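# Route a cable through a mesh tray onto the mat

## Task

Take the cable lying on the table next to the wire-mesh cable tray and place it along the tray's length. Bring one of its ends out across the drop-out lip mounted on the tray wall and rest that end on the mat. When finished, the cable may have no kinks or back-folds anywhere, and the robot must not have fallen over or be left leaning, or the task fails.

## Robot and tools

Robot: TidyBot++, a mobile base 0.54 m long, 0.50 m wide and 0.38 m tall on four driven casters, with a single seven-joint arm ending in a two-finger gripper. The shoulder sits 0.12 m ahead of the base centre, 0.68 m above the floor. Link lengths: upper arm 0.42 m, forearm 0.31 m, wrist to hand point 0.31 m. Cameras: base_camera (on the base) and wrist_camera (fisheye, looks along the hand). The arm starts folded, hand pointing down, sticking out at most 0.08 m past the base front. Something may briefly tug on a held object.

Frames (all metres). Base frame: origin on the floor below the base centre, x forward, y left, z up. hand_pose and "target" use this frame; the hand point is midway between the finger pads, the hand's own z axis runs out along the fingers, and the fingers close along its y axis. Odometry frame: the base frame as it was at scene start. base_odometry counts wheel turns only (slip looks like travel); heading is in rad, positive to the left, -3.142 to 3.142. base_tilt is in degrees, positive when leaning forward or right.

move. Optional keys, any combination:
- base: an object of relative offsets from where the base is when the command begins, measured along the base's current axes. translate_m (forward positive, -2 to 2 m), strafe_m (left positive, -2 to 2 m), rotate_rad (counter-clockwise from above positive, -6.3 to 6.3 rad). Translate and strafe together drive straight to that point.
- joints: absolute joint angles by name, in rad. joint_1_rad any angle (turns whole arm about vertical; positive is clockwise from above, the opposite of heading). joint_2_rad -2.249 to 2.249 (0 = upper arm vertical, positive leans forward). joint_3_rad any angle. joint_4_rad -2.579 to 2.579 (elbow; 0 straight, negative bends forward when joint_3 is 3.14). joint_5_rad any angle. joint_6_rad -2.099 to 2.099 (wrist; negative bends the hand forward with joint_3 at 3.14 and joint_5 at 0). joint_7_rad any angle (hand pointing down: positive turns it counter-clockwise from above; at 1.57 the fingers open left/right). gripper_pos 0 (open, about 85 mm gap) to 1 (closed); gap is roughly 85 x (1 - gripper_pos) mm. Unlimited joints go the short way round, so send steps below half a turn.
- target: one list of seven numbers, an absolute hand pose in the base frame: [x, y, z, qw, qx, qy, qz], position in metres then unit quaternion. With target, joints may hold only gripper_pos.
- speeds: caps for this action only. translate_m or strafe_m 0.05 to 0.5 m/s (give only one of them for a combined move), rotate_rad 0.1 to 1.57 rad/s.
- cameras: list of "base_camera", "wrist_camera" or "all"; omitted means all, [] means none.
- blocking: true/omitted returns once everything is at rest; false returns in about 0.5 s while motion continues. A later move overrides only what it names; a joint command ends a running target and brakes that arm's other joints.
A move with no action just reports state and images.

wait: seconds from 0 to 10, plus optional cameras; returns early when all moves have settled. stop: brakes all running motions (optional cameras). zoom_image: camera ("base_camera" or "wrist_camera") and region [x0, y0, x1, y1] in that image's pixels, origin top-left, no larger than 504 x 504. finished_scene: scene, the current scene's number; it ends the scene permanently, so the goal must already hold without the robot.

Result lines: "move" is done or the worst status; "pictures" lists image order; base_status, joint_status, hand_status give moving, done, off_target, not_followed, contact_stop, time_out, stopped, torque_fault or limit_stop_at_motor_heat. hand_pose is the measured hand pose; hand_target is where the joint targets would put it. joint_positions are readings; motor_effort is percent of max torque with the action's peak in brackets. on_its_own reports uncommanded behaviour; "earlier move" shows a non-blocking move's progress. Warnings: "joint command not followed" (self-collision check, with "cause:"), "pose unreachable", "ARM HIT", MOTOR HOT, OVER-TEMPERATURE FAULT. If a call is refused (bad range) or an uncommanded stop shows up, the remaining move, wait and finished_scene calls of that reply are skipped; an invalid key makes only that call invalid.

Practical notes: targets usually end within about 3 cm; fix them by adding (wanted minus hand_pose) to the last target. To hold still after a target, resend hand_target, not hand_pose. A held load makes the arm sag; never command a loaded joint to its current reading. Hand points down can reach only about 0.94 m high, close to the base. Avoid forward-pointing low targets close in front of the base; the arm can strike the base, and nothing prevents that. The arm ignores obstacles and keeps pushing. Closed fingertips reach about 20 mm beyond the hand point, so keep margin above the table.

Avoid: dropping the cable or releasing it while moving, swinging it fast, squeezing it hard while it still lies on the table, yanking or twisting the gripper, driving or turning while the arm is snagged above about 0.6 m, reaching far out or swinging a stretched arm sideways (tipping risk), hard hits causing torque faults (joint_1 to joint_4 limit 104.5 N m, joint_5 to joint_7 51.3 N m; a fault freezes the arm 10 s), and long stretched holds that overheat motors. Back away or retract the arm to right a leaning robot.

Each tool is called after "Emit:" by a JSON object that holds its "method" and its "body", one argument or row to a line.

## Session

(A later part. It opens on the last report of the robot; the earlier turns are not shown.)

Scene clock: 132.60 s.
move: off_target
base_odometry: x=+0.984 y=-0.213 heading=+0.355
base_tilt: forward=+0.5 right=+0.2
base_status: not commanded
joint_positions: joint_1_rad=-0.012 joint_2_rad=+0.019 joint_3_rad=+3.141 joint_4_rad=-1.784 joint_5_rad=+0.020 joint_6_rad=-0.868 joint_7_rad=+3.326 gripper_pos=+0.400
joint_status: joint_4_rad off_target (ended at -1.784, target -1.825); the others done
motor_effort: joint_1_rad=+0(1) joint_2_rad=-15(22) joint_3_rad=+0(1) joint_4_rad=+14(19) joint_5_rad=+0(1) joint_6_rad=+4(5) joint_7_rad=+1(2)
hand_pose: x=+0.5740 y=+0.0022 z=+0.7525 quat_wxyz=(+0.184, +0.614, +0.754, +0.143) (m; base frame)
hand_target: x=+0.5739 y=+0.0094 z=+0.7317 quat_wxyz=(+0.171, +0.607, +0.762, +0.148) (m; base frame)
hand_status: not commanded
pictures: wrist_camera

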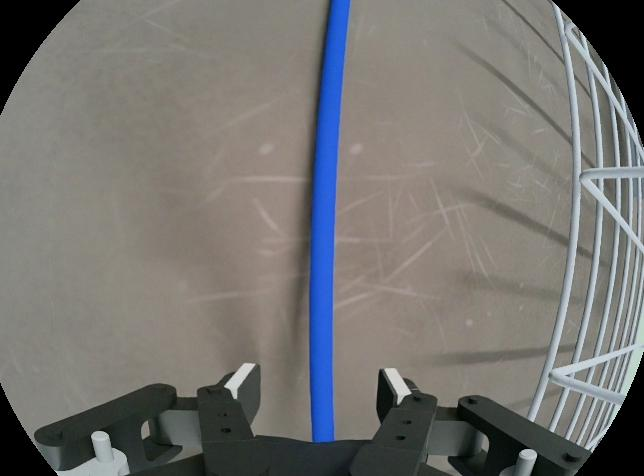

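Good alignment; close and lift.

Emit:
{"method": "move", "body": {
  "joints": {"gripper_pos":0.82},
  "cameras": []
}}

Emit:
{"method": "move", "body": {
  "joints": {"joint_2_rad":0.045,"joint_4_rad":-1.84,"joint_6_rad":-0.81,"gripper_pos":0.86},
  "cameras": []
}}

Emit:
{"method": "move", "body": {
  "joints": {"gripper_pos":1.0},
  "cameras": ["wrist_camera"]
}}

Emit:
{"method": "move", "body": {
  "joints": {"joint_1_rad":-0.01,"joint_2_rad":0.02,"joint_4_rad":-1.40,"joint_6_rad":-1.25},
  "cameras": []
}}

Scene clock: 134.67 s.
move: done
base_odometry: x=+0.984 y=-0.213 heading=+0.355
base_tilt: forward=+0.5 right=+0.2
base_status: not commanded
joint_positions: joint_1_rad=-0.012 joint_2_rad=+0.021 joint_3_rad=+3.141 joint_4_rad=-1.794 joint_5_rad=+0.020 joint_6_rad=-0.863 joint_7_rad=+3.326 gripper_pos=+0.820
joint_status: all done
motor_effort: joint_1_rad=-1(1) joint_2_rad=-17(18) joint_3_rad=+0(1) joint_4_rad=+17(17) joint_5_rad=-1(1) joint_6_rad=+4(4) joint_7_rad=+1(2)
hand_pose: x=+0.5720 y=+0.0022 z=+0.7480 quat_wxyz=(+0.181, +0.614, +0.755, +0.141) (m; base frame)
hand_target: x=+0.5739 y=+0.0094 z=+0.7317 quat_wxyz=(+0.171, +0.607, +0.762, +0.148) (m; base frame)
hand_status: not commanded
pictures: none
No camera images: "cameras" was empty.

Scene clock: 135.20 s.
move: off_target
base_odometry: x=+0.984 y=-0.213 heading=+0.355
base_tilt: forward=+0.5 right=+0.2
base_status: not commanded
joint_positions: joint_1_rad=-0.012 joint_2_rad=+0.020 joint_3_rad=+3.141 joint_4_rad=-1.801 joint_5_rad=+0.020 joint_6_rad=-0.850 joint_7_rad=+3.326 gripper_pos=+0.860
joint_status: joint_4_rad off_target (ended at -1.801, target -1.840); the others done
motor_effort: joint_1_rad=+0(1) joint_2_rad=-15(18) joint_3_rad=+0(1) joint_4_rad=+15(17) joint_5_rad=-1(1) joint_6_rad=+3(4) joint_7_rad=+1(1)
hand_pose: x=+0.5733 y=+0.0023 z=+0.7471 quat_wxyz=(+0.184, +0.613, +0.754, +0.144) (m; base frame)
hand_target: x=+0.5713 y=+0.0093 z=+0.7243 quat_wxyz=(+0.168, +0.608, +0.763, +0.145) (m; base frame)
hand_status: not commanded
pictures: none
No camera images: "cameras" was empty.

Scene clock: 135.77 s.
move: off_target
base_odometry: x=+0.984 y=-0.213 heading=+0.355
base_tilt: forward=+0.5 right=+0.2
base_status: not commanded
joint_positions: joint_1_rad=-0.012 joint_2_rad=+0.020 joint_3_rad=+3.141 joint_4_rad=-1.803 joint_5_rad=+0.020 joint_6_rad=-0.849 joint_7_rad=+3.326 gripper_pos=+0.930
joint_status: gripper_pos off_target (ended at +0.930, target +1.000)
motor_effort: joint_1_rad=+0(1) joint_2_rad=-15(17) joint_3_rad=+1(1) joint_4_rad=+15(15) joint_5_rad=-1(1) joint_6_rad=+3(4) joint_7_rad=+1(1)
hand_pose: x=+0.5726 y=+0.0023 z=+0.7465 quat_wxyz=(+0.184, +0.613, +0.755, +0.143) (m; base frame)
hand_target: x=+0.5713 y=+0.0093 z=+0.7243 quat_wxyz=(+0.168, +0.608, +0.763, +0.145) (m; base frame)
hand_status: not commanded
pictures: wrist_camera

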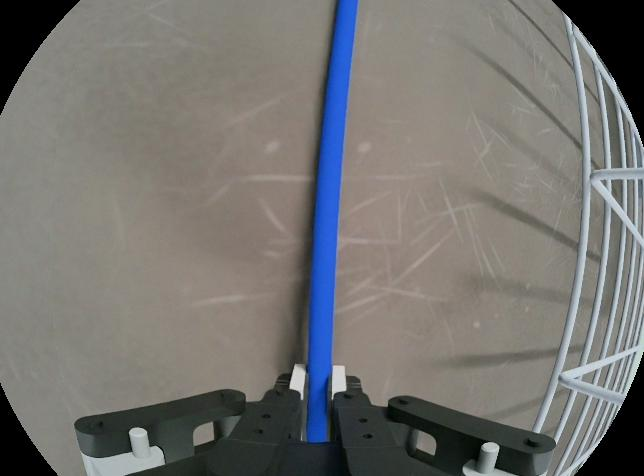

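Scene clock: 137.67 s.
move: done
base_odometry: x=+0.984 y=-0.213 heading=+0.355
base_tilt: forward=+0.5 right=+0.2
base_status: not commanded
joint_positions: joint_1_rad=-0.012 joint_2_rad=+0.033 joint_3_rad=+3.141 joint_4_rad=-1.432 joint_5_rad=+0.020 joint_6_rad=-1.209 joint_7_rad=+3.326 gripper_pos=+0.930
joint_status: all done
motor_effort: joint_1_rad=+0(1) joint_2_rad=-21(24) joint_3_rad=+0(1) joint_4_rad=+18(20) joint_5_rad=-1(1) joint_6_rad=+3(5) joint_7_rad=+0(1)
hand_pose: x=+0.5858 y=+0.0013 z=+0.8579 quat_wxyz=(+0.184, +0.616, +0.753, +0.142) (m; base frame)
hand_target: x=+0.5796 y=+0.0108 z=+0.8725 quat_wxyz=(+0.176, +0.602, +0.763, +0.154) (m; base frame)
hand_status: not commanded
pictures: none
No camera images: "cameras" was empty.

Emit:
{"method": "move", "body": {
  "base": {"translate_m": 0.06, "strafe_m": 0.08},
  "speeds": {"translate_m": 0.2},
  "joints": {"joint_1_rad":-0.01,"joint_2_rad":0.08,"joint_4_rad":-1.06,"joint_6_rad":-1.49,"joint_7_rad":3.16},
  "cameras": ["wrist_camera"]
}}

Emit:
{"method": "move", "body": {
  "joints": {"joint_1_rad":-0.01,"joint_2_rad":0.58,"joint_4_rad":-0.58,"joint_6_rad":-1.39,"joint_7_rad":3.18},
  "cameras": []
}}

Emit:
{"method": "move", "body": {
  "joints": {"joint_1_rad":-0.01,"joint_2_rad":0.565,"joint_4_rad":-0.84,"joint_6_rad":-1.15},
  "cameras": ["wrist_camera"]
}}

Scene clock: 142.37 s.
move: done
base_odometry: x=+1.013 y=-0.117 heading=+0.355
base_tilt: forward=+0.5 right=+0.2
base_status: done
joint_positions: joint_1_rad=-0.012 joint_2_rad=+0.078 joint_3_rad=+3.141 joint_4_rad=-1.093 joint_5_rad=+0.020 joint_6_rad=-1.450 joint_7_rad=+3.206 gripper_pos=+0.930
joint_status: all done
motor_effort: joint_1_rad=+0(2) joint_2_rad=-23(24) joint_3_rad=+0(1) joint_4_rad=+18(21) joint_5_rad=+0(1) joint_6_rad=+5(6) joint_7_rad=+1(2)
hand_pose: x=+0.5961 y=+0.0011 z=+0.9537 quat_wxyz=(+0.193, +0.658, +0.708, +0.170) (m; base frame)
hand_target: x=+0.5906 y=+0.0112 z=+0.9611 quat_wxyz=(+0.173, +0.674, +0.694, +0.185) (m; base frame)
hand_status: not commanded
pictures: wrist_camera

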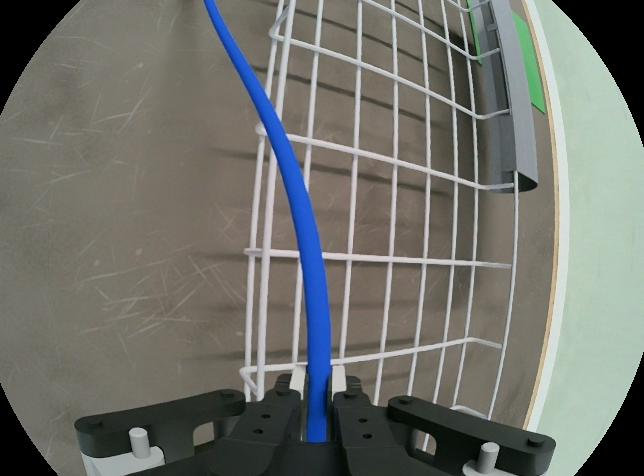

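Scene clock: 144.33 s.
move: done
base_odometry: x=+1.013 y=-0.117 heading=+0.355
base_tilt: forward=+0.5 right=+0.2
base_status: not commanded
joint_positions: joint_1_rad=-0.012 joint_2_rad=+0.590 joint_3_rad=+3.141 joint_4_rad=-0.612 joint_5_rad=+0.019 joint_6_rad=-1.436 joint_7_rad=+3.205 gripper_pos=+0.930
joint_status: all done
motor_effort: joint_1_rad=+0(1) joint_2_rad=-40(44) joint_3_rad=+1(2) joint_4_rad=+17(20) joint_5_rad=+1(1) joint_6_rad=+4(6) joint_7_rad=+1(2)
hand_pose: x=+0.7964 y=+0.0034 z=+0.8722 quat_wxyz=(+0.187, +0.659, +0.709, +0.165) (m; base frame)
hand_target: x=+0.8113 y=+0.0133 z=+0.9010 quat_wxyz=(+0.203, +0.660, +0.693, +0.210) (m; base frame)
hand_status: not commanded
pictures: none
No camera images: "cameras" was empty.

Scene clock: 145.67 s.
move: done
base_odometry: x=+1.013 y=-0.117 heading=+0.355
base_tilt: forward=+0.5 right=+0.2
base_status: not commanded
joint_positions: joint_1_rad=-0.012 joint_2_rad=+0.573 joint_3_rad=+3.141 joint_4_rad=-0.819 joint_5_rad=+0.019 joint_6_rad=-1.203 joint_7_rad=+3.205 gripper_pos=+0.930
joint_status: all done
motor_effort: joint_1_rad=+0(1) joint_2_rad=-41(43) joint_3_rad=+0(1) joint_4_rad=+19(21) joint_5_rad=+0(1) joint_6_rad=+5(6) joint_7_rad=+1(1)
hand_pose: x=+0.8183 y=+0.0041 z=+0.8256 quat_wxyz=(+0.203, +0.654, +0.707, +0.179) (m; base frame)
hand_target: x=+0.8266 y=+0.0129 z=+0.8298 quat_wxyz=(+0.201, +0.662, +0.692, +0.208) (m; base frame)
hand_status: not commanded
pictures: wrist_camera

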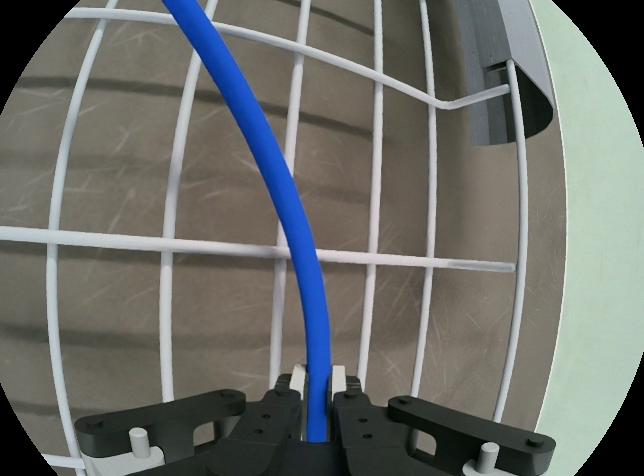

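Emit:
{"method": "move", "body": {
  "joints": {"joint_2_rad":0.56,"joint_4_rad":-0.87,"joint_6_rad":-1.12},
  "cameras": []
}}

Emit:
{"method": "move", "body": {
  "joints": {"gripper_pos":0.72},
  "cameras": []
}}

Emit:
{"method": "move", "body": {
  "joints": {"joint_1_rad":-0.01,"joint_2_rad":0.42,"joint_4_rad":-0.68,"joint_6_rad":-1.44,"gripper_pos":0.5},
  "cameras": []
}}

Emit:
{"method": "move", "body": {
  "base": {"translate_m": 0.0, "strafe_m": 0.35},
  "joints": {"joint_1_rad":-0.01,"joint_2_rad":0.14,"joint_4_rad":-0.80,"joint_6_rad":-1.60,"joint_7_rad":3.14},
  "cameras": ["wrist_camera"]
}}

Scene clock: 149.43 s.
move: done
base_odometry: x=+1.013 y=-0.117 heading=+0.355
base_tilt: forward=+0.6 right=+0.2
base_status: not commanded
joint_positions: joint_1_rad=-0.012 joint_2_rad=+0.571 joint_3_rad=+3.141 joint_4_rad=-0.850 joint_5_rad=+0.019 joint_6_rad=-1.164 joint_7_rad=+3.205 gripper_pos=+0.931
joint_status: all done
motor_effort: joint_1_rad=+0(1) joint_2_rad=-40(42) joint_3_rad=+1(1) joint_4_rad=+19(21) joint_5_rad=+0(1) joint_6_rad=+4(6) joint_7_rad=+1(2)
hand_pose: x=+0.8219 y=+0.0042 z=+0.8189 quat_wxyz=(+0.206, +0.653, +0.706, +0.183) (m; base frame)
hand_target: x=+0.8273 y=+0.0128 z=+0.8241 quat_wxyz=(+0.203, +0.661, +0.691, +0.210) (m; base frame)
hand_status: not commanded
pictures: none
No camera images: "cameras" was empty.

Scene clock: 150.10 s.
move: done
base_odometry: x=+1.013 y=-0.117 heading=+0.355
base_tilt: forward=+0.6 right=+0.2
base_status: not commanded
joint_positions: joint_1_rad=-0.012 joint_2_rad=+0.568 joint_3_rad=+3.141 joint_4_rad=-0.850 joint_5_rad=+0.019 joint_6_rad=-1.142 joint_7_rad=+3.205 gripper_pos=+0.720
joint_status: all done
motor_effort: joint_1_rad=+0(2) joint_2_rad=-39(41) joint_3_rad=+0(1) joint_4_rad=+17(19) joint_5_rad=-1(2) joint_6_rad=+2(5) joint_7_rad=+0(2)
hand_pose: x=+0.8273 y=+0.0043 z=+0.8242 quat_wxyz=(+0.215, +0.650, +0.703, +0.191) (m; base frame)
hand_target: x=+0.8273 y=+0.0128 z=+0.8241 quat_wxyz=(+0.203, +0.661, +0.691, +0.210) (m; base frame)
hand_status: not commanded
pictures: none
No camera images: "cameras" was empty.

Scene clock: 151.70 s.
move: done
base_odometry: x=+1.013 y=-0.117 heading=+0.355
base_tilt: forward=+0.5 right=+0.2
base_status: not commanded
joint_positions: joint_1_rad=-0.012 joint_2_rad=+0.421 joint_3_rad=+3.141 joint_4_rad=-0.699 joint_5_rad=+0.019 joint_6_rad=-1.400 joint_7_rad=+3.205 gripper_pos=+0.500
joint_status: all done
motor_effort: joint_1_rad=+0(1) joint_2_rad=-35(44) joint_3_rad=+1(1) joint_4_rad=+18(23) joint_5_rad=+0(1) joint_6_rad=+5(6) joint_7_rad=+2(2)
hand_pose: x=+0.7553 y=+0.0030 z=+0.9497 quat_wxyz=(+0.228, +0.648, +0.697, +0.204) (m; base frame)
hand_target: x=+0.7468 y=+0.0127 z=+0.9520 quat_wxyz=(+0.206, +0.658, +0.692, +0.213) (m; base frame)
hand_status: not commanded
pictures: none
No camera images: "cameras" was empty.

Scene clock: 153.70 s.
move: done
base_odometry: x=+0.891 y=+0.211 heading=+0.355
base_tilt: forward=+0.5 right=+0.2
base_status: done
joint_positions: joint_1_rad=-0.013 joint_2_rad=+0.139 joint_3_rad=+3.140 joint_4_rad=-0.779 joint_5_rad=+0.019 joint_6_rad=-1.560 joint_7_rad=+3.185 gripper_pos=+0.500
joint_status: all done
motor_effort: joint_1_rad=+0(3) joint_2_rad=-23(38) joint_3_rad=+0(2) joint_4_rad=+15(19) joint_5_rad=+0(1) joint_6_rad=+5(7) joint_7_rad=+0(2)
hand_pose: x=+0.6188 y=+0.0024 z=+1.0443 quat_wxyz=(+0.240, +0.651, +0.685, +0.221) (m; base frame)
hand_target: x=+0.6077 y=+0.0114 z=+1.0273 quat_wxyz=(+0.202, +0.671, +0.680, +0.217) (m; base frame)
hand_status: not commanded
pictures: wrist_camera

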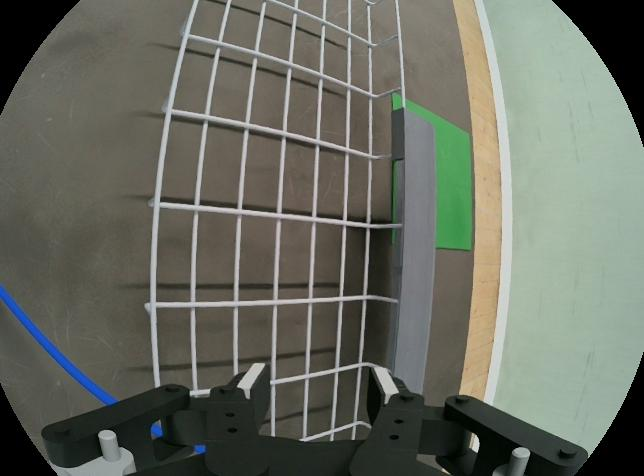

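Emit:
{"method": "move", "body": {
  "base": {"translate_m": -0.14},
  "joints": {"joint_1_rad":-0.01,"joint_2_rad":0.03,"joint_4_rad":-1.20,"joint_6_rad":-1.38,"joint_7_rad":3.14,"gripper_pos":0.4},
  "cameras": ["wrist_camera"]
}}

Scene clock: 170.60 s.
move: done
base_odometry: x=+0.760 y=+0.163 heading=+0.355
base_tilt: forward=+0.5 right=+0.2
base_status: done
joint_positions: joint_1_rad=-0.013 joint_2_rad=+0.036 joint_3_rad=+3.140 joint_4_rad=-1.179 joint_5_rad=+0.019 joint_6_rad=-1.427 joint_7_rad=+3.184 gripper_pos=+0.400
joint_status: all done
motor_effort: joint_1_rad=+0(1) joint_2_rad=-20(27) joint_3_rad=+0(1) joint_4_rad=+17(19) joint_5_rad=-1(1) joint_6_rad=+4(6) joint_7_rad=+1(2)
hand_pose: x=+0.5779 y=+0.0019 z=+0.9389 quat_wxyz=(+0.184, +0.666, +0.704, +0.166) (m; base frame)
hand_target: x=+0.5856 y=+0.0110 z=+0.9392 quat_wxyz=(+0.178, +0.680, +0.685, +0.194) (m; base frame)
hand_status: not commanded
pictures: wrist_camera

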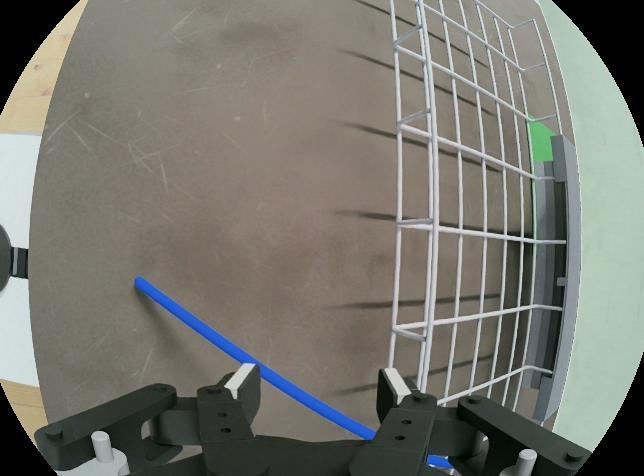

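Emit:
{"method": "move", "body": {
  "base": {"translate_m": 0.036, "strafe_m": -0.05},
  "speeds": {"translate_m": 0.2},
  "joints": {"joint_1_rad":-0.01,"joint_2_rad":0.02,"joint_4_rad":-1.60,"joint_6_rad":-1.05,"joint_7_rad":4.17,"gripper_pos":0.3},
  "cameras": ["wrist_camera"]
}}

Scene clock: 182.53 s.
move: done
base_odometry: x=+0.811 y=+0.128 heading=+0.354
base_tilt: forward=+0.5 right=+0.2
base_status: done
joint_positions: joint_1_rad=-0.011 joint_2_rad=+0.031 joint_3_rad=+3.144 joint_4_rad=-1.580 joint_5_rad=+0.019 joint_6_rad=-1.096 joint_7_rad=+4.123 gripper_pos=+0.300
joint_status: all done
motor_effort: joint_1_rad=+0(2) joint_2_rad=-21(23) joint_3_rad=+0(2) joint_4_rad=+18(20) joint_5_rad=+1(1) joint_6_rad=+3(6) joint_7_rad=+1(2)
hand_pose: x=+0.5772 y=-0.0001 z=+0.8075 quat_wxyz=(+0.209, +0.277, +0.936, +0.055) (m; base frame)
hand_target: x=+0.5828 y=+0.0103 z=+0.8098 quat_wxyz=(+0.222, +0.260, +0.937, +0.073) (m; base frame)
hand_status: not commanded
pictures: wrist_camera

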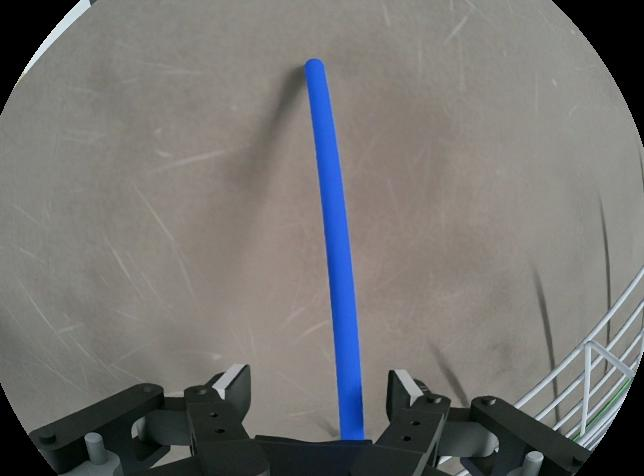

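Emit:
{"method": "move", "body": {
  "base": {"strafe_m": 0.012},
  "joints": {"joint_1_rad":-0.01,"joint_2_rad":0.025,"joint_4_rad":-1.65,"joint_6_rad":-1.00,"gripper_pos":0.7},
  "cameras": ["wrist_camera"]
}}

Scene clock: 188.73 s.
move: done
base_odometry: x=+0.807 y=+0.139 heading=+0.354
base_tilt: forward=+0.5 right=+0.2
base_status: done
joint_positions: joint_1_rad=-0.012 joint_2_rad=+0.030 joint_3_rad=+3.143 joint_4_rad=-1.633 joint_5_rad=+0.019 joint_6_rad=-1.043 joint_7_rad=+4.125 gripper_pos=+0.700
joint_status: all done
motor_effort: joint_1_rad=+0(3) joint_2_rad=-21(22) joint_3_rad=+0(2) joint_4_rad=+19(20) joint_5_rad=+0(1) joint_6_rad=+3(4) joint_7_rad=+1(2)
hand_pose: x=+0.5760 y=+0.0012 z=+0.7910 quat_wxyz=(+0.209, +0.275, +0.937, +0.055) (m; base frame)
hand_target: x=+0.5822 y=+0.0101 z=+0.7918 quat_wxyz=(+0.220, +0.260, +0.937, +0.072) (m; base frame)
hand_status: not commanded
pictures: wrist_camera

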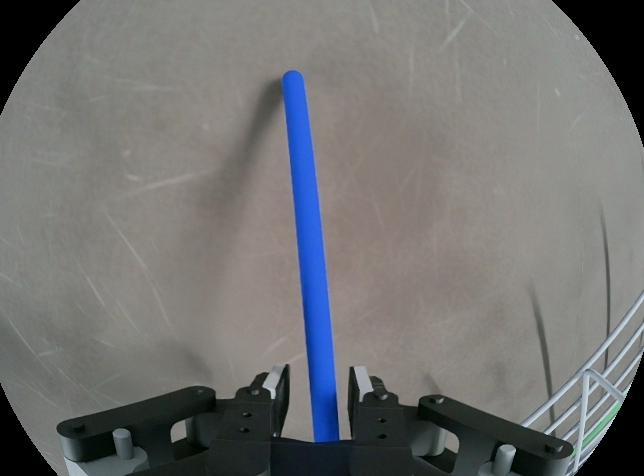

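Emit:
{"method": "move", "body": {
  "joints": {"joint_1_rad":-0.01,"joint_2_rad":0.03,"joint_4_rad":-1.69,"joint_6_rad":-0.96,"gripper_pos":0.8},
  "cameras": ["wrist_camera"]
}}

Emit:
{"method": "move", "body": {
  "joints": {"gripper_pos":1.0},
  "cameras": ["wrist_camera"]
}}

Scene clock: 191.37 s.
move: done
base_odometry: x=+0.807 y=+0.139 heading=+0.354
base_tilt: forward=+0.5 right=+0.2
base_status: not commanded
joint_positions: joint_1_rad=-0.012 joint_2_rad=+0.031 joint_3_rad=+3.143 joint_4_rad=-1.673 joint_5_rad=+0.019 joint_6_rad=-1.002 joint_7_rad=+4.126 gripper_pos=+0.800
joint_status: all done
motor_effort: joint_1_rad=+0(1) joint_2_rad=-21(21) joint_3_rad=+1(1) joint_4_rad=+18(19) joint_5_rad=+0(1) joint_6_rad=+3(5) joint_7_rad=+1(1)
hand_pose: x=+0.5749 y=+0.0013 z=+0.7784 quat_wxyz=(+0.209, +0.274, +0.937, +0.055) (m; base frame)
hand_target: x=+0.5811 y=+0.0100 z=+0.7770 quat_wxyz=(+0.218, +0.261, +0.938, +0.071) (m; base frame)
hand_status: not commanded
pictures: wrist_camera

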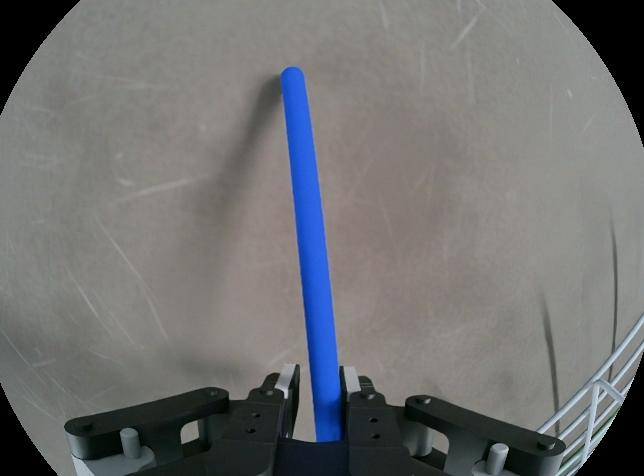

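Scene clock: 192.00 s.
move: off_target
base_odometry: x=+0.807 y=+0.139 heading=+0.354
base_tilt: forward=+0.5 right=+0.2
base_status: not commanded
joint_positions: joint_1_rad=-0.012 joint_2_rad=+0.031 joint_3_rad=+3.143 joint_4_rad=-1.673 joint_5_rad=+0.019 joint_6_rad=-1.002 joint_7_rad=+4.126 gripper_pos=+0.937
joint_status: gripper_pos off_target (ended at +0.937, target +1.000)
motor_effort: joint_1_rad=+0(0) joint_2_rad=-21(21) joint_3_rad=+1(1) joint_4_rad=+18(19) joint_5_rad=+0(1) joint_6_rad=+4(4) joint_7_rad=+1(1)
hand_pose: x=+0.5749 y=+0.0013 z=+0.7785 quat_wxyz=(+0.209, +0.274, +0.937, +0.055) (m; base frame)
hand_target: x=+0.5811 y=+0.0100 z=+0.7770 quat_wxyz=(+0.218, +0.261, +0.938, +0.071) (m; base frame)
hand_status: not commanded
pictures: wrist_camera

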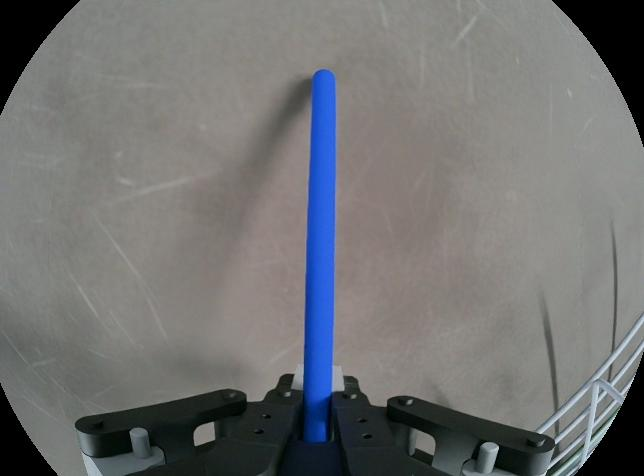

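Emit:
{"method": "move", "body": {
  "joints": {"joint_1_rad":-0.01,"joint_2_rad":0.02,"joint_4_rad":-1.40,"joint_6_rad":-1.25},
  "cameras": []
}}

Emit:
{"method": "move", "body": {
  "base": {"translate_m": 0.104, "strafe_m": 0.10},
  "speeds": {"translate_m": 0.15},
  "joints": {"joint_1_rad":-0.01,"joint_2_rad":0.10,"joint_4_rad":-0.95,"joint_6_rad":-1.57,"joint_7_rad":3.18},
  "cameras": ["wrist_camera"]
}}

Scene clock: 207.30 s.
move: done
base_odometry: x=+0.807 y=+0.139 heading=+0.354
base_tilt: forward=+0.5 right=+0.2
base_status: not commanded
joint_positions: joint_1_rad=-0.012 joint_2_rad=+0.030 joint_3_rad=+3.143 joint_4_rad=-1.431 joint_5_rad=+0.019 joint_6_rad=-1.209 joint_7_rad=+4.126 gripper_pos=+0.937
joint_status: all done
motor_effort: joint_1_rad=+0(1) joint_2_rad=-22(24) joint_3_rad=+1(1) joint_4_rad=+19(21) joint_5_rad=+0(1) joint_6_rad=+4(6) joint_7_rad=+0(1)
hand_pose: x=+0.5855 y=+0.0009 z=+0.8598 quat_wxyz=(+0.226, +0.275, +0.933, +0.060) (m; base frame)
hand_target: x=+0.5796 y=+0.0108 z=+0.8725 quat_wxyz=(+0.222, +0.258, +0.938, +0.073) (m; base frame)
hand_status: not commanded
pictures: none
No camera images: "cameras" was empty.

Scene clock: 209.33 s.
move: done
base_odometry: x=+0.870 y=+0.269 heading=+0.354
base_tilt: forward=+0.5 right=+0.2
base_status: done
joint_positions: joint_1_rad=-0.012 joint_2_rad=+0.099 joint_3_rad=+3.143 joint_4_rad=-0.982 joint_5_rad=+0.019 joint_6_rad=-1.530 joint_7_rad=+3.227 gripper_pos=+0.937
joint_status: all done
motor_effort: joint_1_rad=+0(2) joint_2_rad=-23(24) joint_3_rad=+1(2) joint_4_rad=+17(21) joint_5_rad=+0(1) joint_6_rad=+5(5) joint_7_rad=+1(2)
hand_pose: x=+0.5952 y=+0.0006 z=+0.9800 quat_wxyz=(+0.198, +0.650, +0.713, +0.171) (m; base frame)
hand_target: x=+0.5887 y=+0.0112 z=+0.9870 quat_wxyz=(+0.178, +0.665, +0.701, +0.186) (m; base frame)
hand_status: not commanded
pictures: wrist_camera

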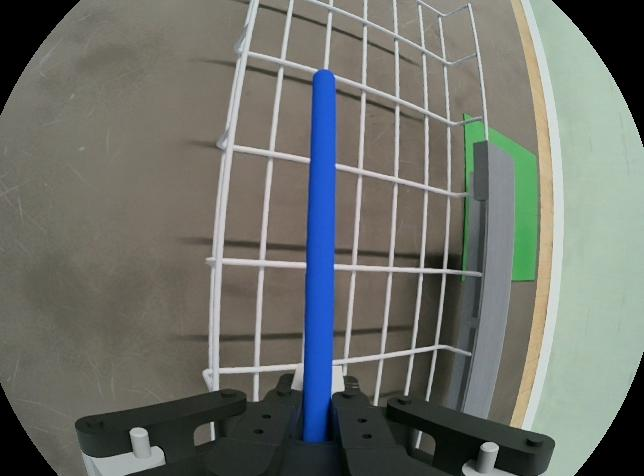

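Emit:
{"method": "move", "body": {
  "joints": {"joint_1_rad":-0.01,"joint_2_rad":0.44,"joint_4_rad":-0.64,"joint_6_rad":-1.42,"joint_7_rad":3.16},
  "cameras": []
}}

Emit:
{"method": "move", "body": {
  "base": {"strafe_m": 0.24},
  "speeds": {"strafe_m": 0.15},
  "cameras": ["wrist_camera"]
}}

Scene clock: 213.50 s.
move: done
base_odometry: x=+0.870 y=+0.269 heading=+0.354
base_tilt: forward=+0.6 right=+0.2
base_status: not commanded
joint_positions: joint_1_rad=-0.012 joint_2_rad=+0.453 joint_3_rad=+3.143 joint_4_rad=-0.672 joint_5_rad=+0.019 joint_6_rad=-1.466 joint_7_rad=+3.205 gripper_pos=+0.937
joint_status: all done
motor_effort: joint_1_rad=+0(1) joint_2_rad=-36(39) joint_3_rad=+0(1) joint_4_rad=+18(20) joint_5_rad=+0(1) joint_6_rad=+5(6) joint_7_rad=+1(2)
hand_pose: x=+0.7497 y=+0.0024 z=+0.9305 quat_wxyz=(+0.204, +0.656, +0.704, +0.180) (m; base frame)
hand_target: x=+0.7617 y=+0.0128 z=+0.9613 quat_wxyz=(+0.218, +0.661, +0.681, +0.228) (m; base frame)
hand_status: not commanded
pictures: none
No camera images: "cameras" was empty.

Scene clock: 215.73 s.
move: done
base_odometry: x=+0.787 y=+0.495 heading=+0.354
base_tilt: forward=+0.5 right=+0.2
base_status: done
joint_positions: joint_1_rad=-0.011 joint_2_rad=+0.453 joint_3_rad=+3.143 joint_4_rad=-0.671 joint_5_rad=+0.019 joint_6_rad=-1.466 joint_7_rad=+3.204 gripper_pos=+0.937
joint_status: not commanded
motor_effort: joint_1_rad=-1(3) joint_2_rad=-36(37) joint_3_rad=+0(2) joint_4_rad=+18(19) joint_5_rad=+0(1) joint_6_rad=+5(5) joint_7_rad=+1(2)
hand_pose: x=+0.7498 y=+0.0018 z=+0.9307 quat_wxyz=(+0.204, +0.657, +0.703, +0.180) (m; base frame)
hand_target: x=+0.7617 y=+0.0128 z=+0.9613 quat_wxyz=(+0.218, +0.661, +0.681, +0.228) (m; base frame)
hand_status: not commanded
pictures: wrist_camera

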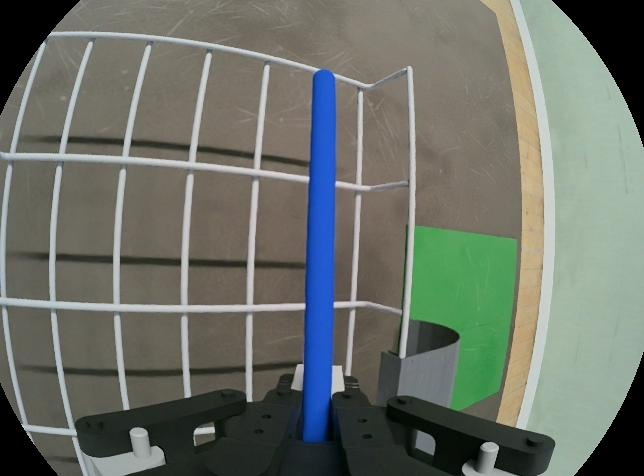

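Emit:
{"method": "move", "body": {
  "base": {"strafe_m": -0.09},
  "speeds": {"strafe_m": 0.15},
  "joints": {"joint_1_rad":-0.01,"joint_2_rad":0.465,"joint_4_rad":-0.74,"joint_6_rad":-0.96,"joint_7_rad":3.16},
  "cameras": ["wrist_camera"]
}}

Emit:
{"method": "move", "body": {
  "joints": {"joint_1_rad":-0.01,"joint_2_rad":0.645,"joint_4_rad":-0.64,"joint_6_rad":-0.69,"joint_7_rad":3.16},
  "cameras": ["wrist_camera"]
}}

Scene clock: 223.27 s.
move: done
base_odometry: x=+0.818 y=+0.410 heading=+0.354
base_tilt: forward=+0.5 right=+0.2
base_status: done
joint_positions: joint_1_rad=-0.011 joint_2_rad=+0.464 joint_3_rad=+3.142 joint_4_rad=-0.721 joint_5_rad=+0.018 joint_6_rad=-1.013 joint_7_rad=+3.204 gripper_pos=+0.937
joint_status: all done
motor_effort: joint_1_rad=+0(4) joint_2_rad=-38(39) joint_3_rad=+0(2) joint_4_rad=+20(20) joint_5_rad=+0(1) joint_6_rad=+8(8) joint_7_rad=+0(2)
hand_pose: x=+0.8507 y=+0.0042 z=+0.9938 quat_wxyz=(+0.336, +0.606, +0.653, +0.306) (m; base frame)
hand_target: x=+0.8591 y=+0.0126 z=+0.9961 quat_wxyz=(+0.327, +0.617, +0.632, +0.337) (m; base frame)
hand_status: not commanded
pictures: wrist_camera

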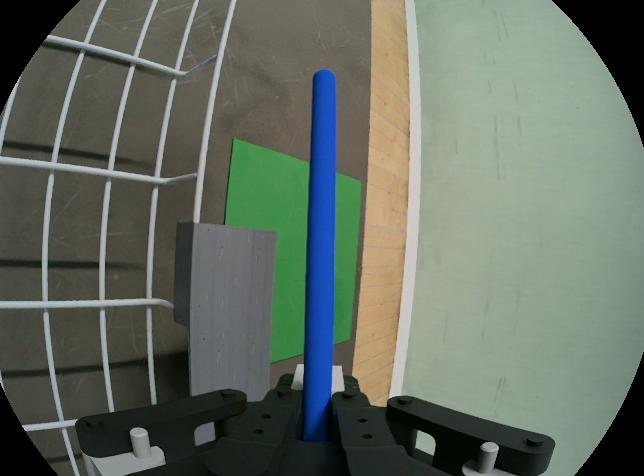

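Scene clock: 224.80 s.
move: done
base_odometry: x=+0.818 y=+0.410 heading=+0.354
base_tilt: forward=+0.6 right=+0.2
base_status: not commanded
joint_positions: joint_1_rad=-0.011 joint_2_rad=+0.661 joint_3_rad=+3.142 joint_4_rad=-0.671 joint_5_rad=+0.018 joint_6_rad=-0.742 joint_7_rad=+3.203 gripper_pos=+0.937
joint_status: all done
motor_effort: joint_1_rad=+0(1) joint_2_rad=-46(50) joint_3_rad=-1(1) joint_4_rad=+22(22) joint_5_rad=+0(1) joint_6_rad=+8(9) joint_7_rad=+1(2)
hand_pose: x=+0.9554 y=+0.0063 z=+0.9384 quat_wxyz=(+0.375, +0.584, +0.632, +0.344) (m; base frame)
hand_target: x=+0.9597 y=+0.0125 z=+0.9843 quat_wxyz=(+0.385, +0.584, +0.596, +0.394) (m; base frame)
hand_status: not commanded
pictures: wrist_camera

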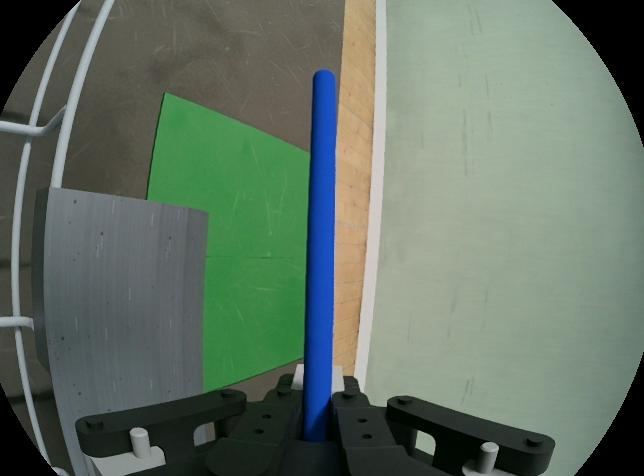

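Emit:
{"method": "move", "body": {
  "cameras": ["wrist_camera"]
}}

Scene clock: 230.30 s.
base_odometry: x=+0.818 y=+0.410 heading=+0.354
base_tilt: forward=+0.6 right=+0.2
base_status: not commanded
joint_positions: joint_1_rad=-0.011 joint_2_rad=+0.661 joint_3_rad=+3.142 joint_4_rad=-0.671 joint_5_rad=+0.018 joint_6_rad=-0.741 joint_7_rad=+3.203 gripper_pos=+0.937
joint_status: all done
motor_effort: joint_1_rad=+0(1) joint_2_rad=-46(50) joint_3_rad=+0(1) joint_4_rad=+22(22) joint_5_rad=+0(1) joint_6_rad=+8(9) joint_7_rad=+1(2)
hand_pose: x=+0.9555 y=+0.0064 z=+0.9386 quat_wxyz=(+0.375, +0.584, +0.632, +0.344) (m; base frame)
hand_target: x=+0.9597 y=+0.0125 z=+0.9843 quat_wxyz=(+0.385, +0.584, +0.596, +0.394) (m; base frame)
hand_status: not commanded
pictures: wrist_camera

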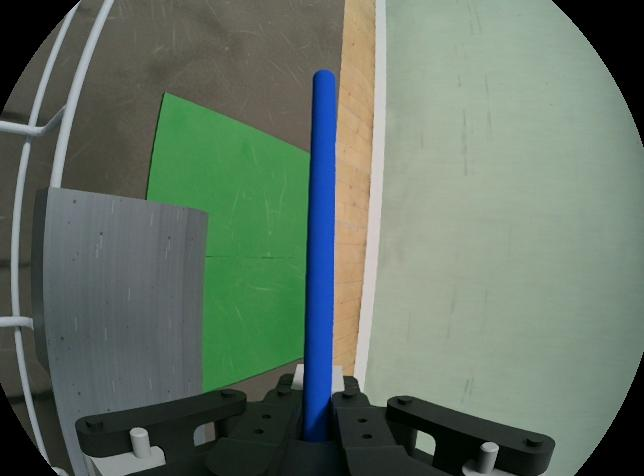

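Emit:
{"method": "move", "body": {
  "joints": {"joint_1_rad": -0.01, "joint_2_rad": 0.80, "joint_4_rad": -0.58, "joint_6_rad": -0.51, "joint_7_rad": 3.16},
  "cameras": ["wrist_camera"]
}}

Scene clock: 232.77 s.
move: done
base_odometry: x=+0.818 y=+0.410 heading=+0.354
base_tilt: forward=+0.5 right=+0.2
base_status: not commanded
joint_positions: joint_1_rad=-0.011 joint_2_rad=+0.808 joint_3_rad=+3.142 joint_4_rad=-0.609 joint_5_rad=+0.018 joint_6_rad=-0.563 joint_7_rad=+3.203 gripper_pos=+0.937
joint_status: all done
motor_effort: joint_1_rad=-1(2) joint_2_rad=-50(54) joint_3_rad=+0(1) joint_4_rad=+21(24) joint_5_rad=-1(1) joint_6_rad=+8(9) joint_7_rad=+1(2)
hand_pose: x=+1.0194 y=+0.0078 z=+0.8966 quat_wxyz=(+0.404, +0.567, +0.615, +0.372) (m; base frame)
hand_target: x=+1.0250 y=+0.0124 z=+0.9369 quat_wxyz=(+0.410, +0.568, +0.578, +0.418) (m; base frame)
hand_status: not commanded
pictures: wrist_camera

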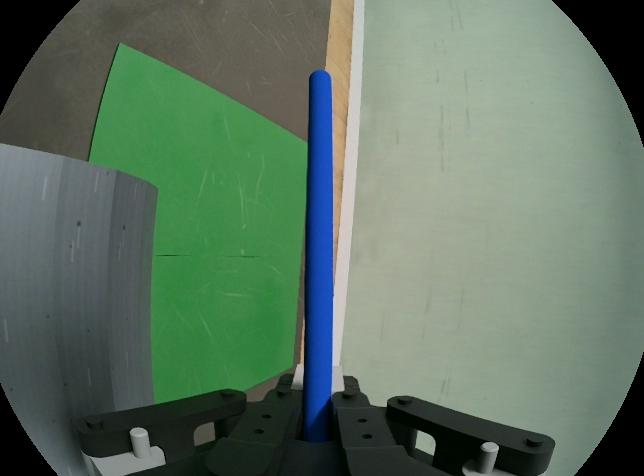

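Emit:
{"method": "move", "body": {
  "joints": {"joint_1_rad": -0.01, "joint_2_rad": 0.885, "joint_4_rad": -0.54, "joint_6_rad": -0.385, "joint_7_rad": 3.16},
  "cameras": ["wrist_camera"]
}}

Emit:
{"method": "zoom_image", "body": {
  "camera": "wrist_camera",
  "region": [0, 100, 400, 476]
}}

Scene clock: 235.80 s.
move: done
base_odometry: x=+0.818 y=+0.410 heading=+0.354
base_tilt: forward=+0.5 right=+0.2
base_status: not commanded
joint_positions: joint_1_rad=-0.011 joint_2_rad=+0.874 joint_3_rad=+3.142 joint_4_rad=-0.560 joint_5_rad=+0.018 joint_6_rad=-0.433 joint_7_rad=+3.203 gripper_pos=+0.937
joint_status: all done
motor_effort: joint_1_rad=-1(2) joint_2_rad=-49(51) joint_3_rad=-1(1) joint_4_rad=+22(26) joint_5_rad=-1(1) joint_6_rad=+8(10) joint_7_rad=+1(2)
hand_pose: x=+1.0507 y=+0.0088 z=+0.9039 quat_wxyz=(+0.437, +0.544, +0.592, +0.404) (m; base frame)
hand_target: x=+1.0580 y=+0.0121 z=+0.9202 quat_wxyz=(+0.433, +0.552, +0.560, +0.440) (m; base frame)
hand_status: not commanded
pictures: wrist_camera

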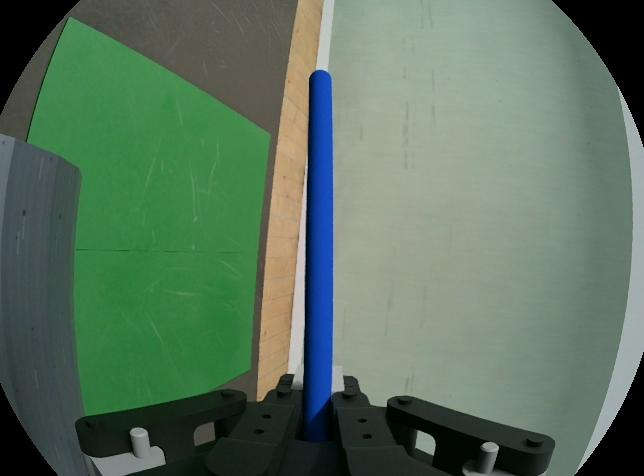

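Scaled by 1.260.

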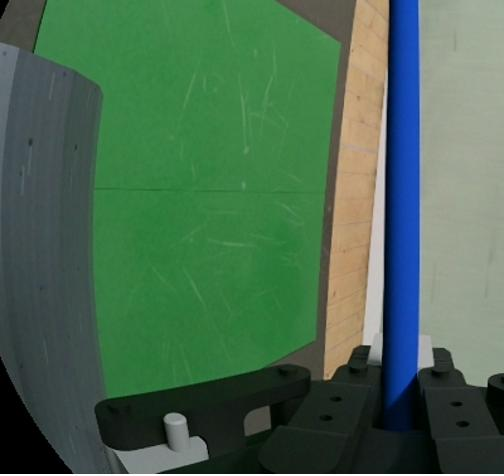

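Emit:
{"method": "move", "body": {
  "joints": {"gripper_pos": 0.78},
  "cameras": ["wrist_camera"]
}}

Scene clock: 239.93 s.
move: done
base_odometry: x=+0.818 y=+0.410 heading=+0.354
base_tilt: forward=+0.5 right=+0.2
base_status: not commanded
joint_positions: joint_1_rad=-0.011 joint_2_rad=+0.874 joint_3_rad=+3.142 joint_4_rad=-0.560 joint_5_rad=+0.018 joint_6_rad=-0.433 joint_7_rad=+3.203 gripper_pos=+0.780
joint_status: all done
motor_effort: joint_1_rad=-1(1) joint_2_rad=-47(48) joint_3_rad=+0(1) joint_4_rad=+21(22) joint_5_rad=+0(1) joint_6_rad=+8(9) joint_7_rad=+1(1)
hand_pose: x=+1.0508 y=+0.0088 z=+0.9036 quat_wxyz=(+0.437, +0.544, +0.592, +0.404) (m; base frame)
hand_target: x=+1.0580 y=+0.0121 z=+0.9202 quat_wxyz=(+0.433, +0.552, +0.560, +0.440) (m; base frame)
hand_status: not commanded
pictures: wrist_camera

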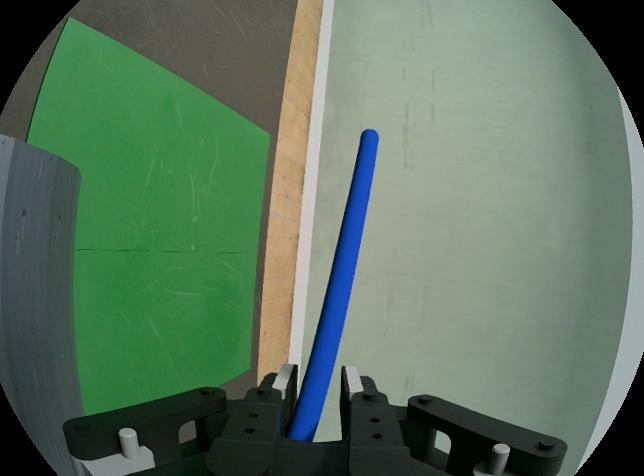

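Emit:
{"method": "move", "body": {
  "joints": {"joint_1_rad": -0.01, "joint_2_rad": 0.67, "joint_4_rad": -0.79, "joint_6_rad": -0.38, "joint_7_rad": 3.16},
  "cameras": ["wrist_camera"]
}}

Scene clock: 242.37 s.
move: done
base_odometry: x=+0.818 y=+0.410 heading=+0.354
base_tilt: forward=+0.6 right=+0.2
base_status: not commanded
joint_positions: joint_1_rad=-0.011 joint_2_rad=+0.676 joint_3_rad=+3.142 joint_4_rad=-0.771 joint_5_rad=+0.018 joint_6_rad=-0.428 joint_7_rad=+3.203 gripper_pos=+0.780
joint_status: all done
motor_effort: joint_1_rad=+1(1) joint_2_rad=-47(54) joint_3_rad=-1(1) joint_4_rad=+22(23) joint_5_rad=+0(1) joint_6_rad=+8(10) joint_7_rad=+1(1)
hand_pose: x=+0.9913 y=+0.0081 z=+0.9553 quat_wxyz=(+0.435, +0.546, +0.593, +0.402) (m; base frame)
hand_target: x=+0.9928 y=+0.0112 z=+0.9636 quat_wxyz=(+0.425, +0.558, +0.567, +0.432) (m; base frame)
hand_status: not commanded
pictures: wrist_camera

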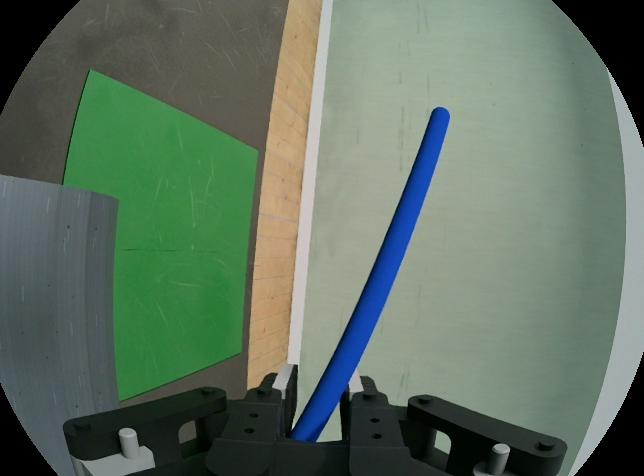

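Emit:
{"method": "move", "body": {
  "joints": {"joint_1_rad": -0.01, "joint_2_rad": 0.68, "joint_4_rad": -0.87, "joint_6_rad": -0.29, "joint_7_rad": 3.16},
  "cameras": ["wrist_camera"]
}}

Scene clock: 244.40 s.
move: done
base_odometry: x=+0.818 y=+0.410 heading=+0.354
base_tilt: forward=+0.6 right=+0.2
base_status: not commanded
joint_positions: joint_1_rad=-0.011 joint_2_rad=+0.688 joint_3_rad=+3.142 joint_4_rad=-0.853 joint_5_rad=+0.018 joint_6_rad=-0.340 joint_7_rad=+3.203 gripper_pos=+0.780
joint_status: all done
motor_effort: joint_1_rad=+0(1) joint_2_rad=-47(49) joint_3_rad=+0(1) joint_4_rad=+21(24) joint_5_rad=+0(1) joint_6_rad=+9(9) joint_7_rad=+1(2)
hand_pose: x=+0.9967 y=+0.0087 z=+0.9215 quat_wxyz=(+0.433, +0.546, +0.595, +0.400) (m; base frame)
hand_target: x=+0.9979 y=+0.0106 z=+0.9328 quat_wxyz=(+0.425, +0.559, +0.566, +0.431) (m; base frame)
hand_status: not commanded
pictures: wrist_camera

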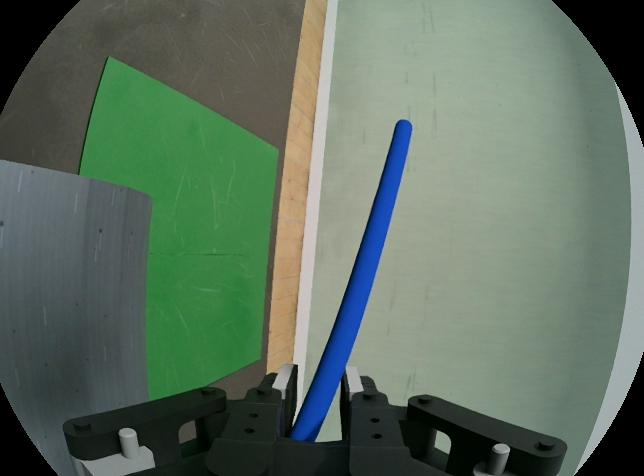

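Emit:
{"method": "zoom_image", "body": {
  "camera": "wrist_camera",
  "region": [180, 320, 480, 476]
}}

Emit:
{"method": "move", "body": {
  "cameras": ["base_camera"]
}}

Scaled by 1.680.

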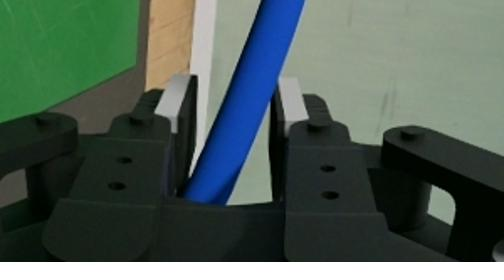

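Scene clock: 258.57 s.
base_odometry: x=+0.818 y=+0.410 heading=+0.354
base_tilt: forward=+0.6 right=+0.2
base_status: not commanded
joint_positions: joint_1_rad=-0.011 joint_2_rad=+0.688 joint_3_rad=+3.142 joint_4_rad=-0.853 joint_5_rad=+0.018 joint_6_rad=-0.340 joint_7_rad=+3.203 gripper_pos=+0.780
joint_status: all done
motor_effort: joint_1_rad=+0(1) joint_2_rad=-47(49) joint_3_rad=+0(1) joint_4_rad=+22(24) joint_5_rad=-1(1) joint_6_rad=+9(9) joint_7_rad=+1(2)
hand_pose: x=+0.9967 y=+0.0087 z=+0.9215 quat_wxyz=(+0.433, +0.546, +0.595, +0.400) (m; base frame)
hand_target: x=+0.9979 y=+0.0106 z=+0.9328 quat_wxyz=(+0.425, +0.559, +0.566, +0.431) (m; base frame)
hand_status: not commanded
pictures: base_camera

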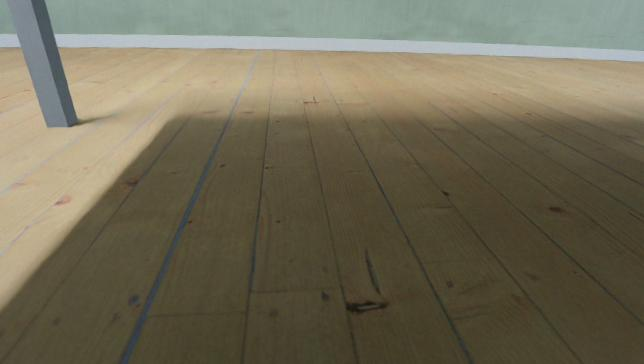

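Emit:
{"method": "move", "body": {
  "joints": {"joint_1_rad": -0.01, "joint_2_rad": 0.625, "joint_4_rad": -0.80, "joint_6_rad": -0.64, "joint_7_rad": 3.16, "gripper_pos": 0.7},
  "cameras": ["wrist_camera"]
}}

Scene clock: 261.77 s.
move: done
base_odometry: x=+0.818 y=+0.410 heading=+0.354
base_tilt: forward=+0.6 right=+0.2
base_status: not commanded
joint_positions: joint_1_rad=-0.011 joint_2_rad=+0.640 joint_3_rad=+3.142 joint_4_rad=-0.828 joint_5_rad=+0.018 joint_6_rad=-0.618 joint_7_rad=+3.203 gripper_pos=+0.700
joint_status: all done
motor_effort: joint_1_rad=+0(1) joint_2_rad=-45(48) joint_3_rad=+0(1) joint_4_rad=+21(23) joint_5_rad=+0(1) joint_6_rad=+8(9) joint_7_rad=+1(2)
hand_pose: x=+0.9539 y=+0.0068 z=+0.8981 quat_wxyz=(+0.371, +0.586, +0.635, +0.341) (m; base frame)
hand_target: x=+0.9502 y=+0.0121 z=+0.9211 quat_wxyz=(+0.358, +0.601, +0.613, +0.367) (m; base frame)
hand_status: not commanded
pictures: wrist_camera

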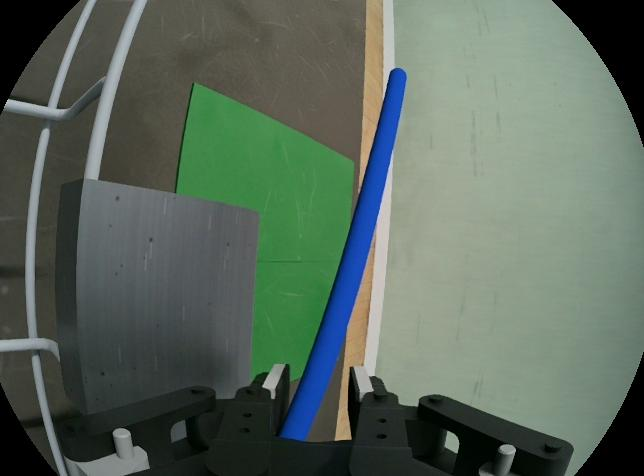

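Emit:
{"method": "move", "body": {
  "joints": {"joint_1_rad": -0.01, "joint_2_rad": 0.395, "joint_4_rad": -1.11, "joint_6_rad": -0.55, "joint_7_rad": 3.16},
  "cameras": ["wrist_camera"]
}}

Scene clock: 266.47 s.
move: done
base_odometry: x=+0.818 y=+0.410 heading=+0.354
base_tilt: forward=+0.5 right=+0.2
base_status: not commanded
joint_positions: joint_1_rad=-0.011 joint_2_rad=+0.405 joint_3_rad=+3.142 joint_4_rad=-1.089 joint_5_rad=+0.018 joint_6_rad=-0.598 joint_7_rad=+3.203 gripper_pos=+0.700
joint_status: all done
motor_effort: joint_1_rad=+0(1) joint_2_rad=-38(47) joint_3_rad=+0(1) joint_4_rad=+21(23) joint_5_rad=-1(1) joint_6_rad=+8(10) joint_7_rad=+1(2)
hand_pose: x=+0.8682 y=+0.0059 z=+0.9372 quat_wxyz=(+0.369, +0.587, +0.636, +0.339) (m; base frame)
hand_target: x=+0.8701 y=+0.0107 z=+0.9459 quat_wxyz=(+0.361, +0.600, +0.610, +0.370) (m; base frame)
hand_status: not commanded
pictures: wrist_camera

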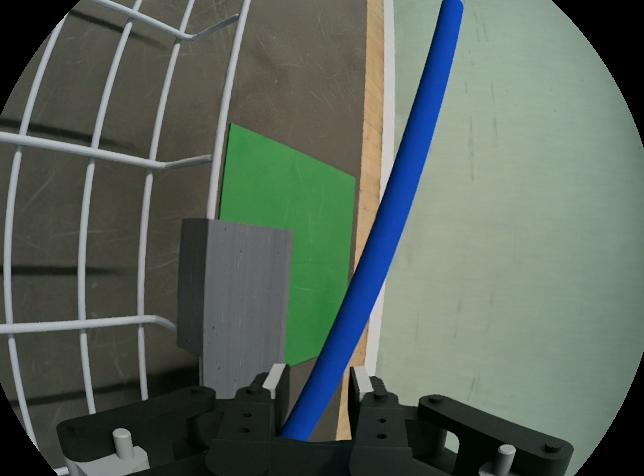

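Emit:
{"method": "move", "body": {
  "joints": {"joint_1_rad": -0.01, "joint_2_rad": 0.885, "joint_4_rad": -0.52, "joint_6_rad": -0.385, "joint_7_rad": 3.16},
  "cameras": ["wrist_camera"]
}}

Scene clock: 281.83 s.
move: done
base_odometry: x=+0.818 y=+0.410 heading=+0.354
base_tilt: forward=+0.6 right=+0.2
base_status: not commanded
joint_positions: joint_1_rad=-0.011 joint_2_rad=+0.874 joint_3_rad=+3.142 joint_4_rad=-0.551 joint_5_rad=+0.018 joint_6_rad=-0.436 joint_7_rad=+3.203 gripper_pos=+0.700
joint_status: all done
motor_effort: joint_1_rad=-1(1) joint_2_rad=-49(53) joint_3_rad=+0(1) joint_4_rad=+21(25) joint_5_rad=-1(1) joint_6_rad=+8(9) joint_7_rad=+1(2)
hand_pose: x=+1.0509 y=+0.0088 z=+0.9089 quat_wxyz=(+0.439, +0.543, +0.590, +0.406) (m; base frame)
hand_target: x=+1.0585 y=+0.0121 z=+0.9325 quat_wxyz=(+0.439, +0.547, +0.556, +0.446) (m; base frame)
hand_status: not commanded
pictures: wrist_camera

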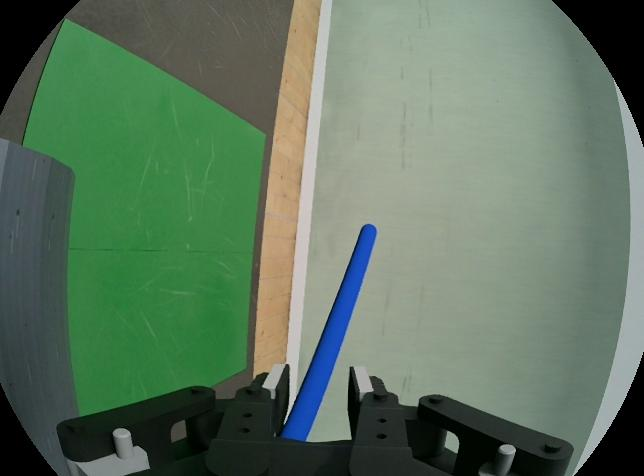

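Emit:
{"method": "move", "body": {
  "joints": {"gripper_pos": 0.5},
  "cameras": ["wrist_camera"]
}}

Scene clock: 288.67 s.
move: done
base_odometry: x=+0.818 y=+0.410 heading=+0.354
base_tilt: forward=+0.5 right=+0.2
base_status: not commanded
joint_positions: joint_1_rad=-0.011 joint_2_rad=+0.874 joint_3_rad=+3.142 joint_4_rad=-0.551 joint_5_rad=+0.018 joint_6_rad=-0.435 joint_7_rad=+3.203 gripper_pos=+0.500
joint_status: all done
motor_effort: joint_1_rad=-1(1) joint_2_rad=-48(49) joint_3_rad=+0(1) joint_4_rad=+22(22) joint_5_rad=+0(1) joint_6_rad=+8(9) joint_7_rad=+0(1)
hand_pose: x=+1.0510 y=+0.0088 z=+0.9094 quat_wxyz=(+0.439, +0.543, +0.590, +0.406) (m; base frame)
hand_target: x=+1.0585 y=+0.0121 z=+0.9325 quat_wxyz=(+0.439, +0.547, +0.556, +0.446) (m; base frame)
hand_status: not commanded
pictures: wrist_camera

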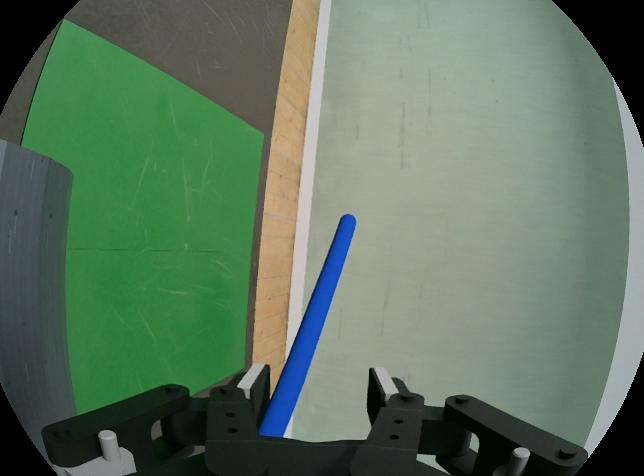

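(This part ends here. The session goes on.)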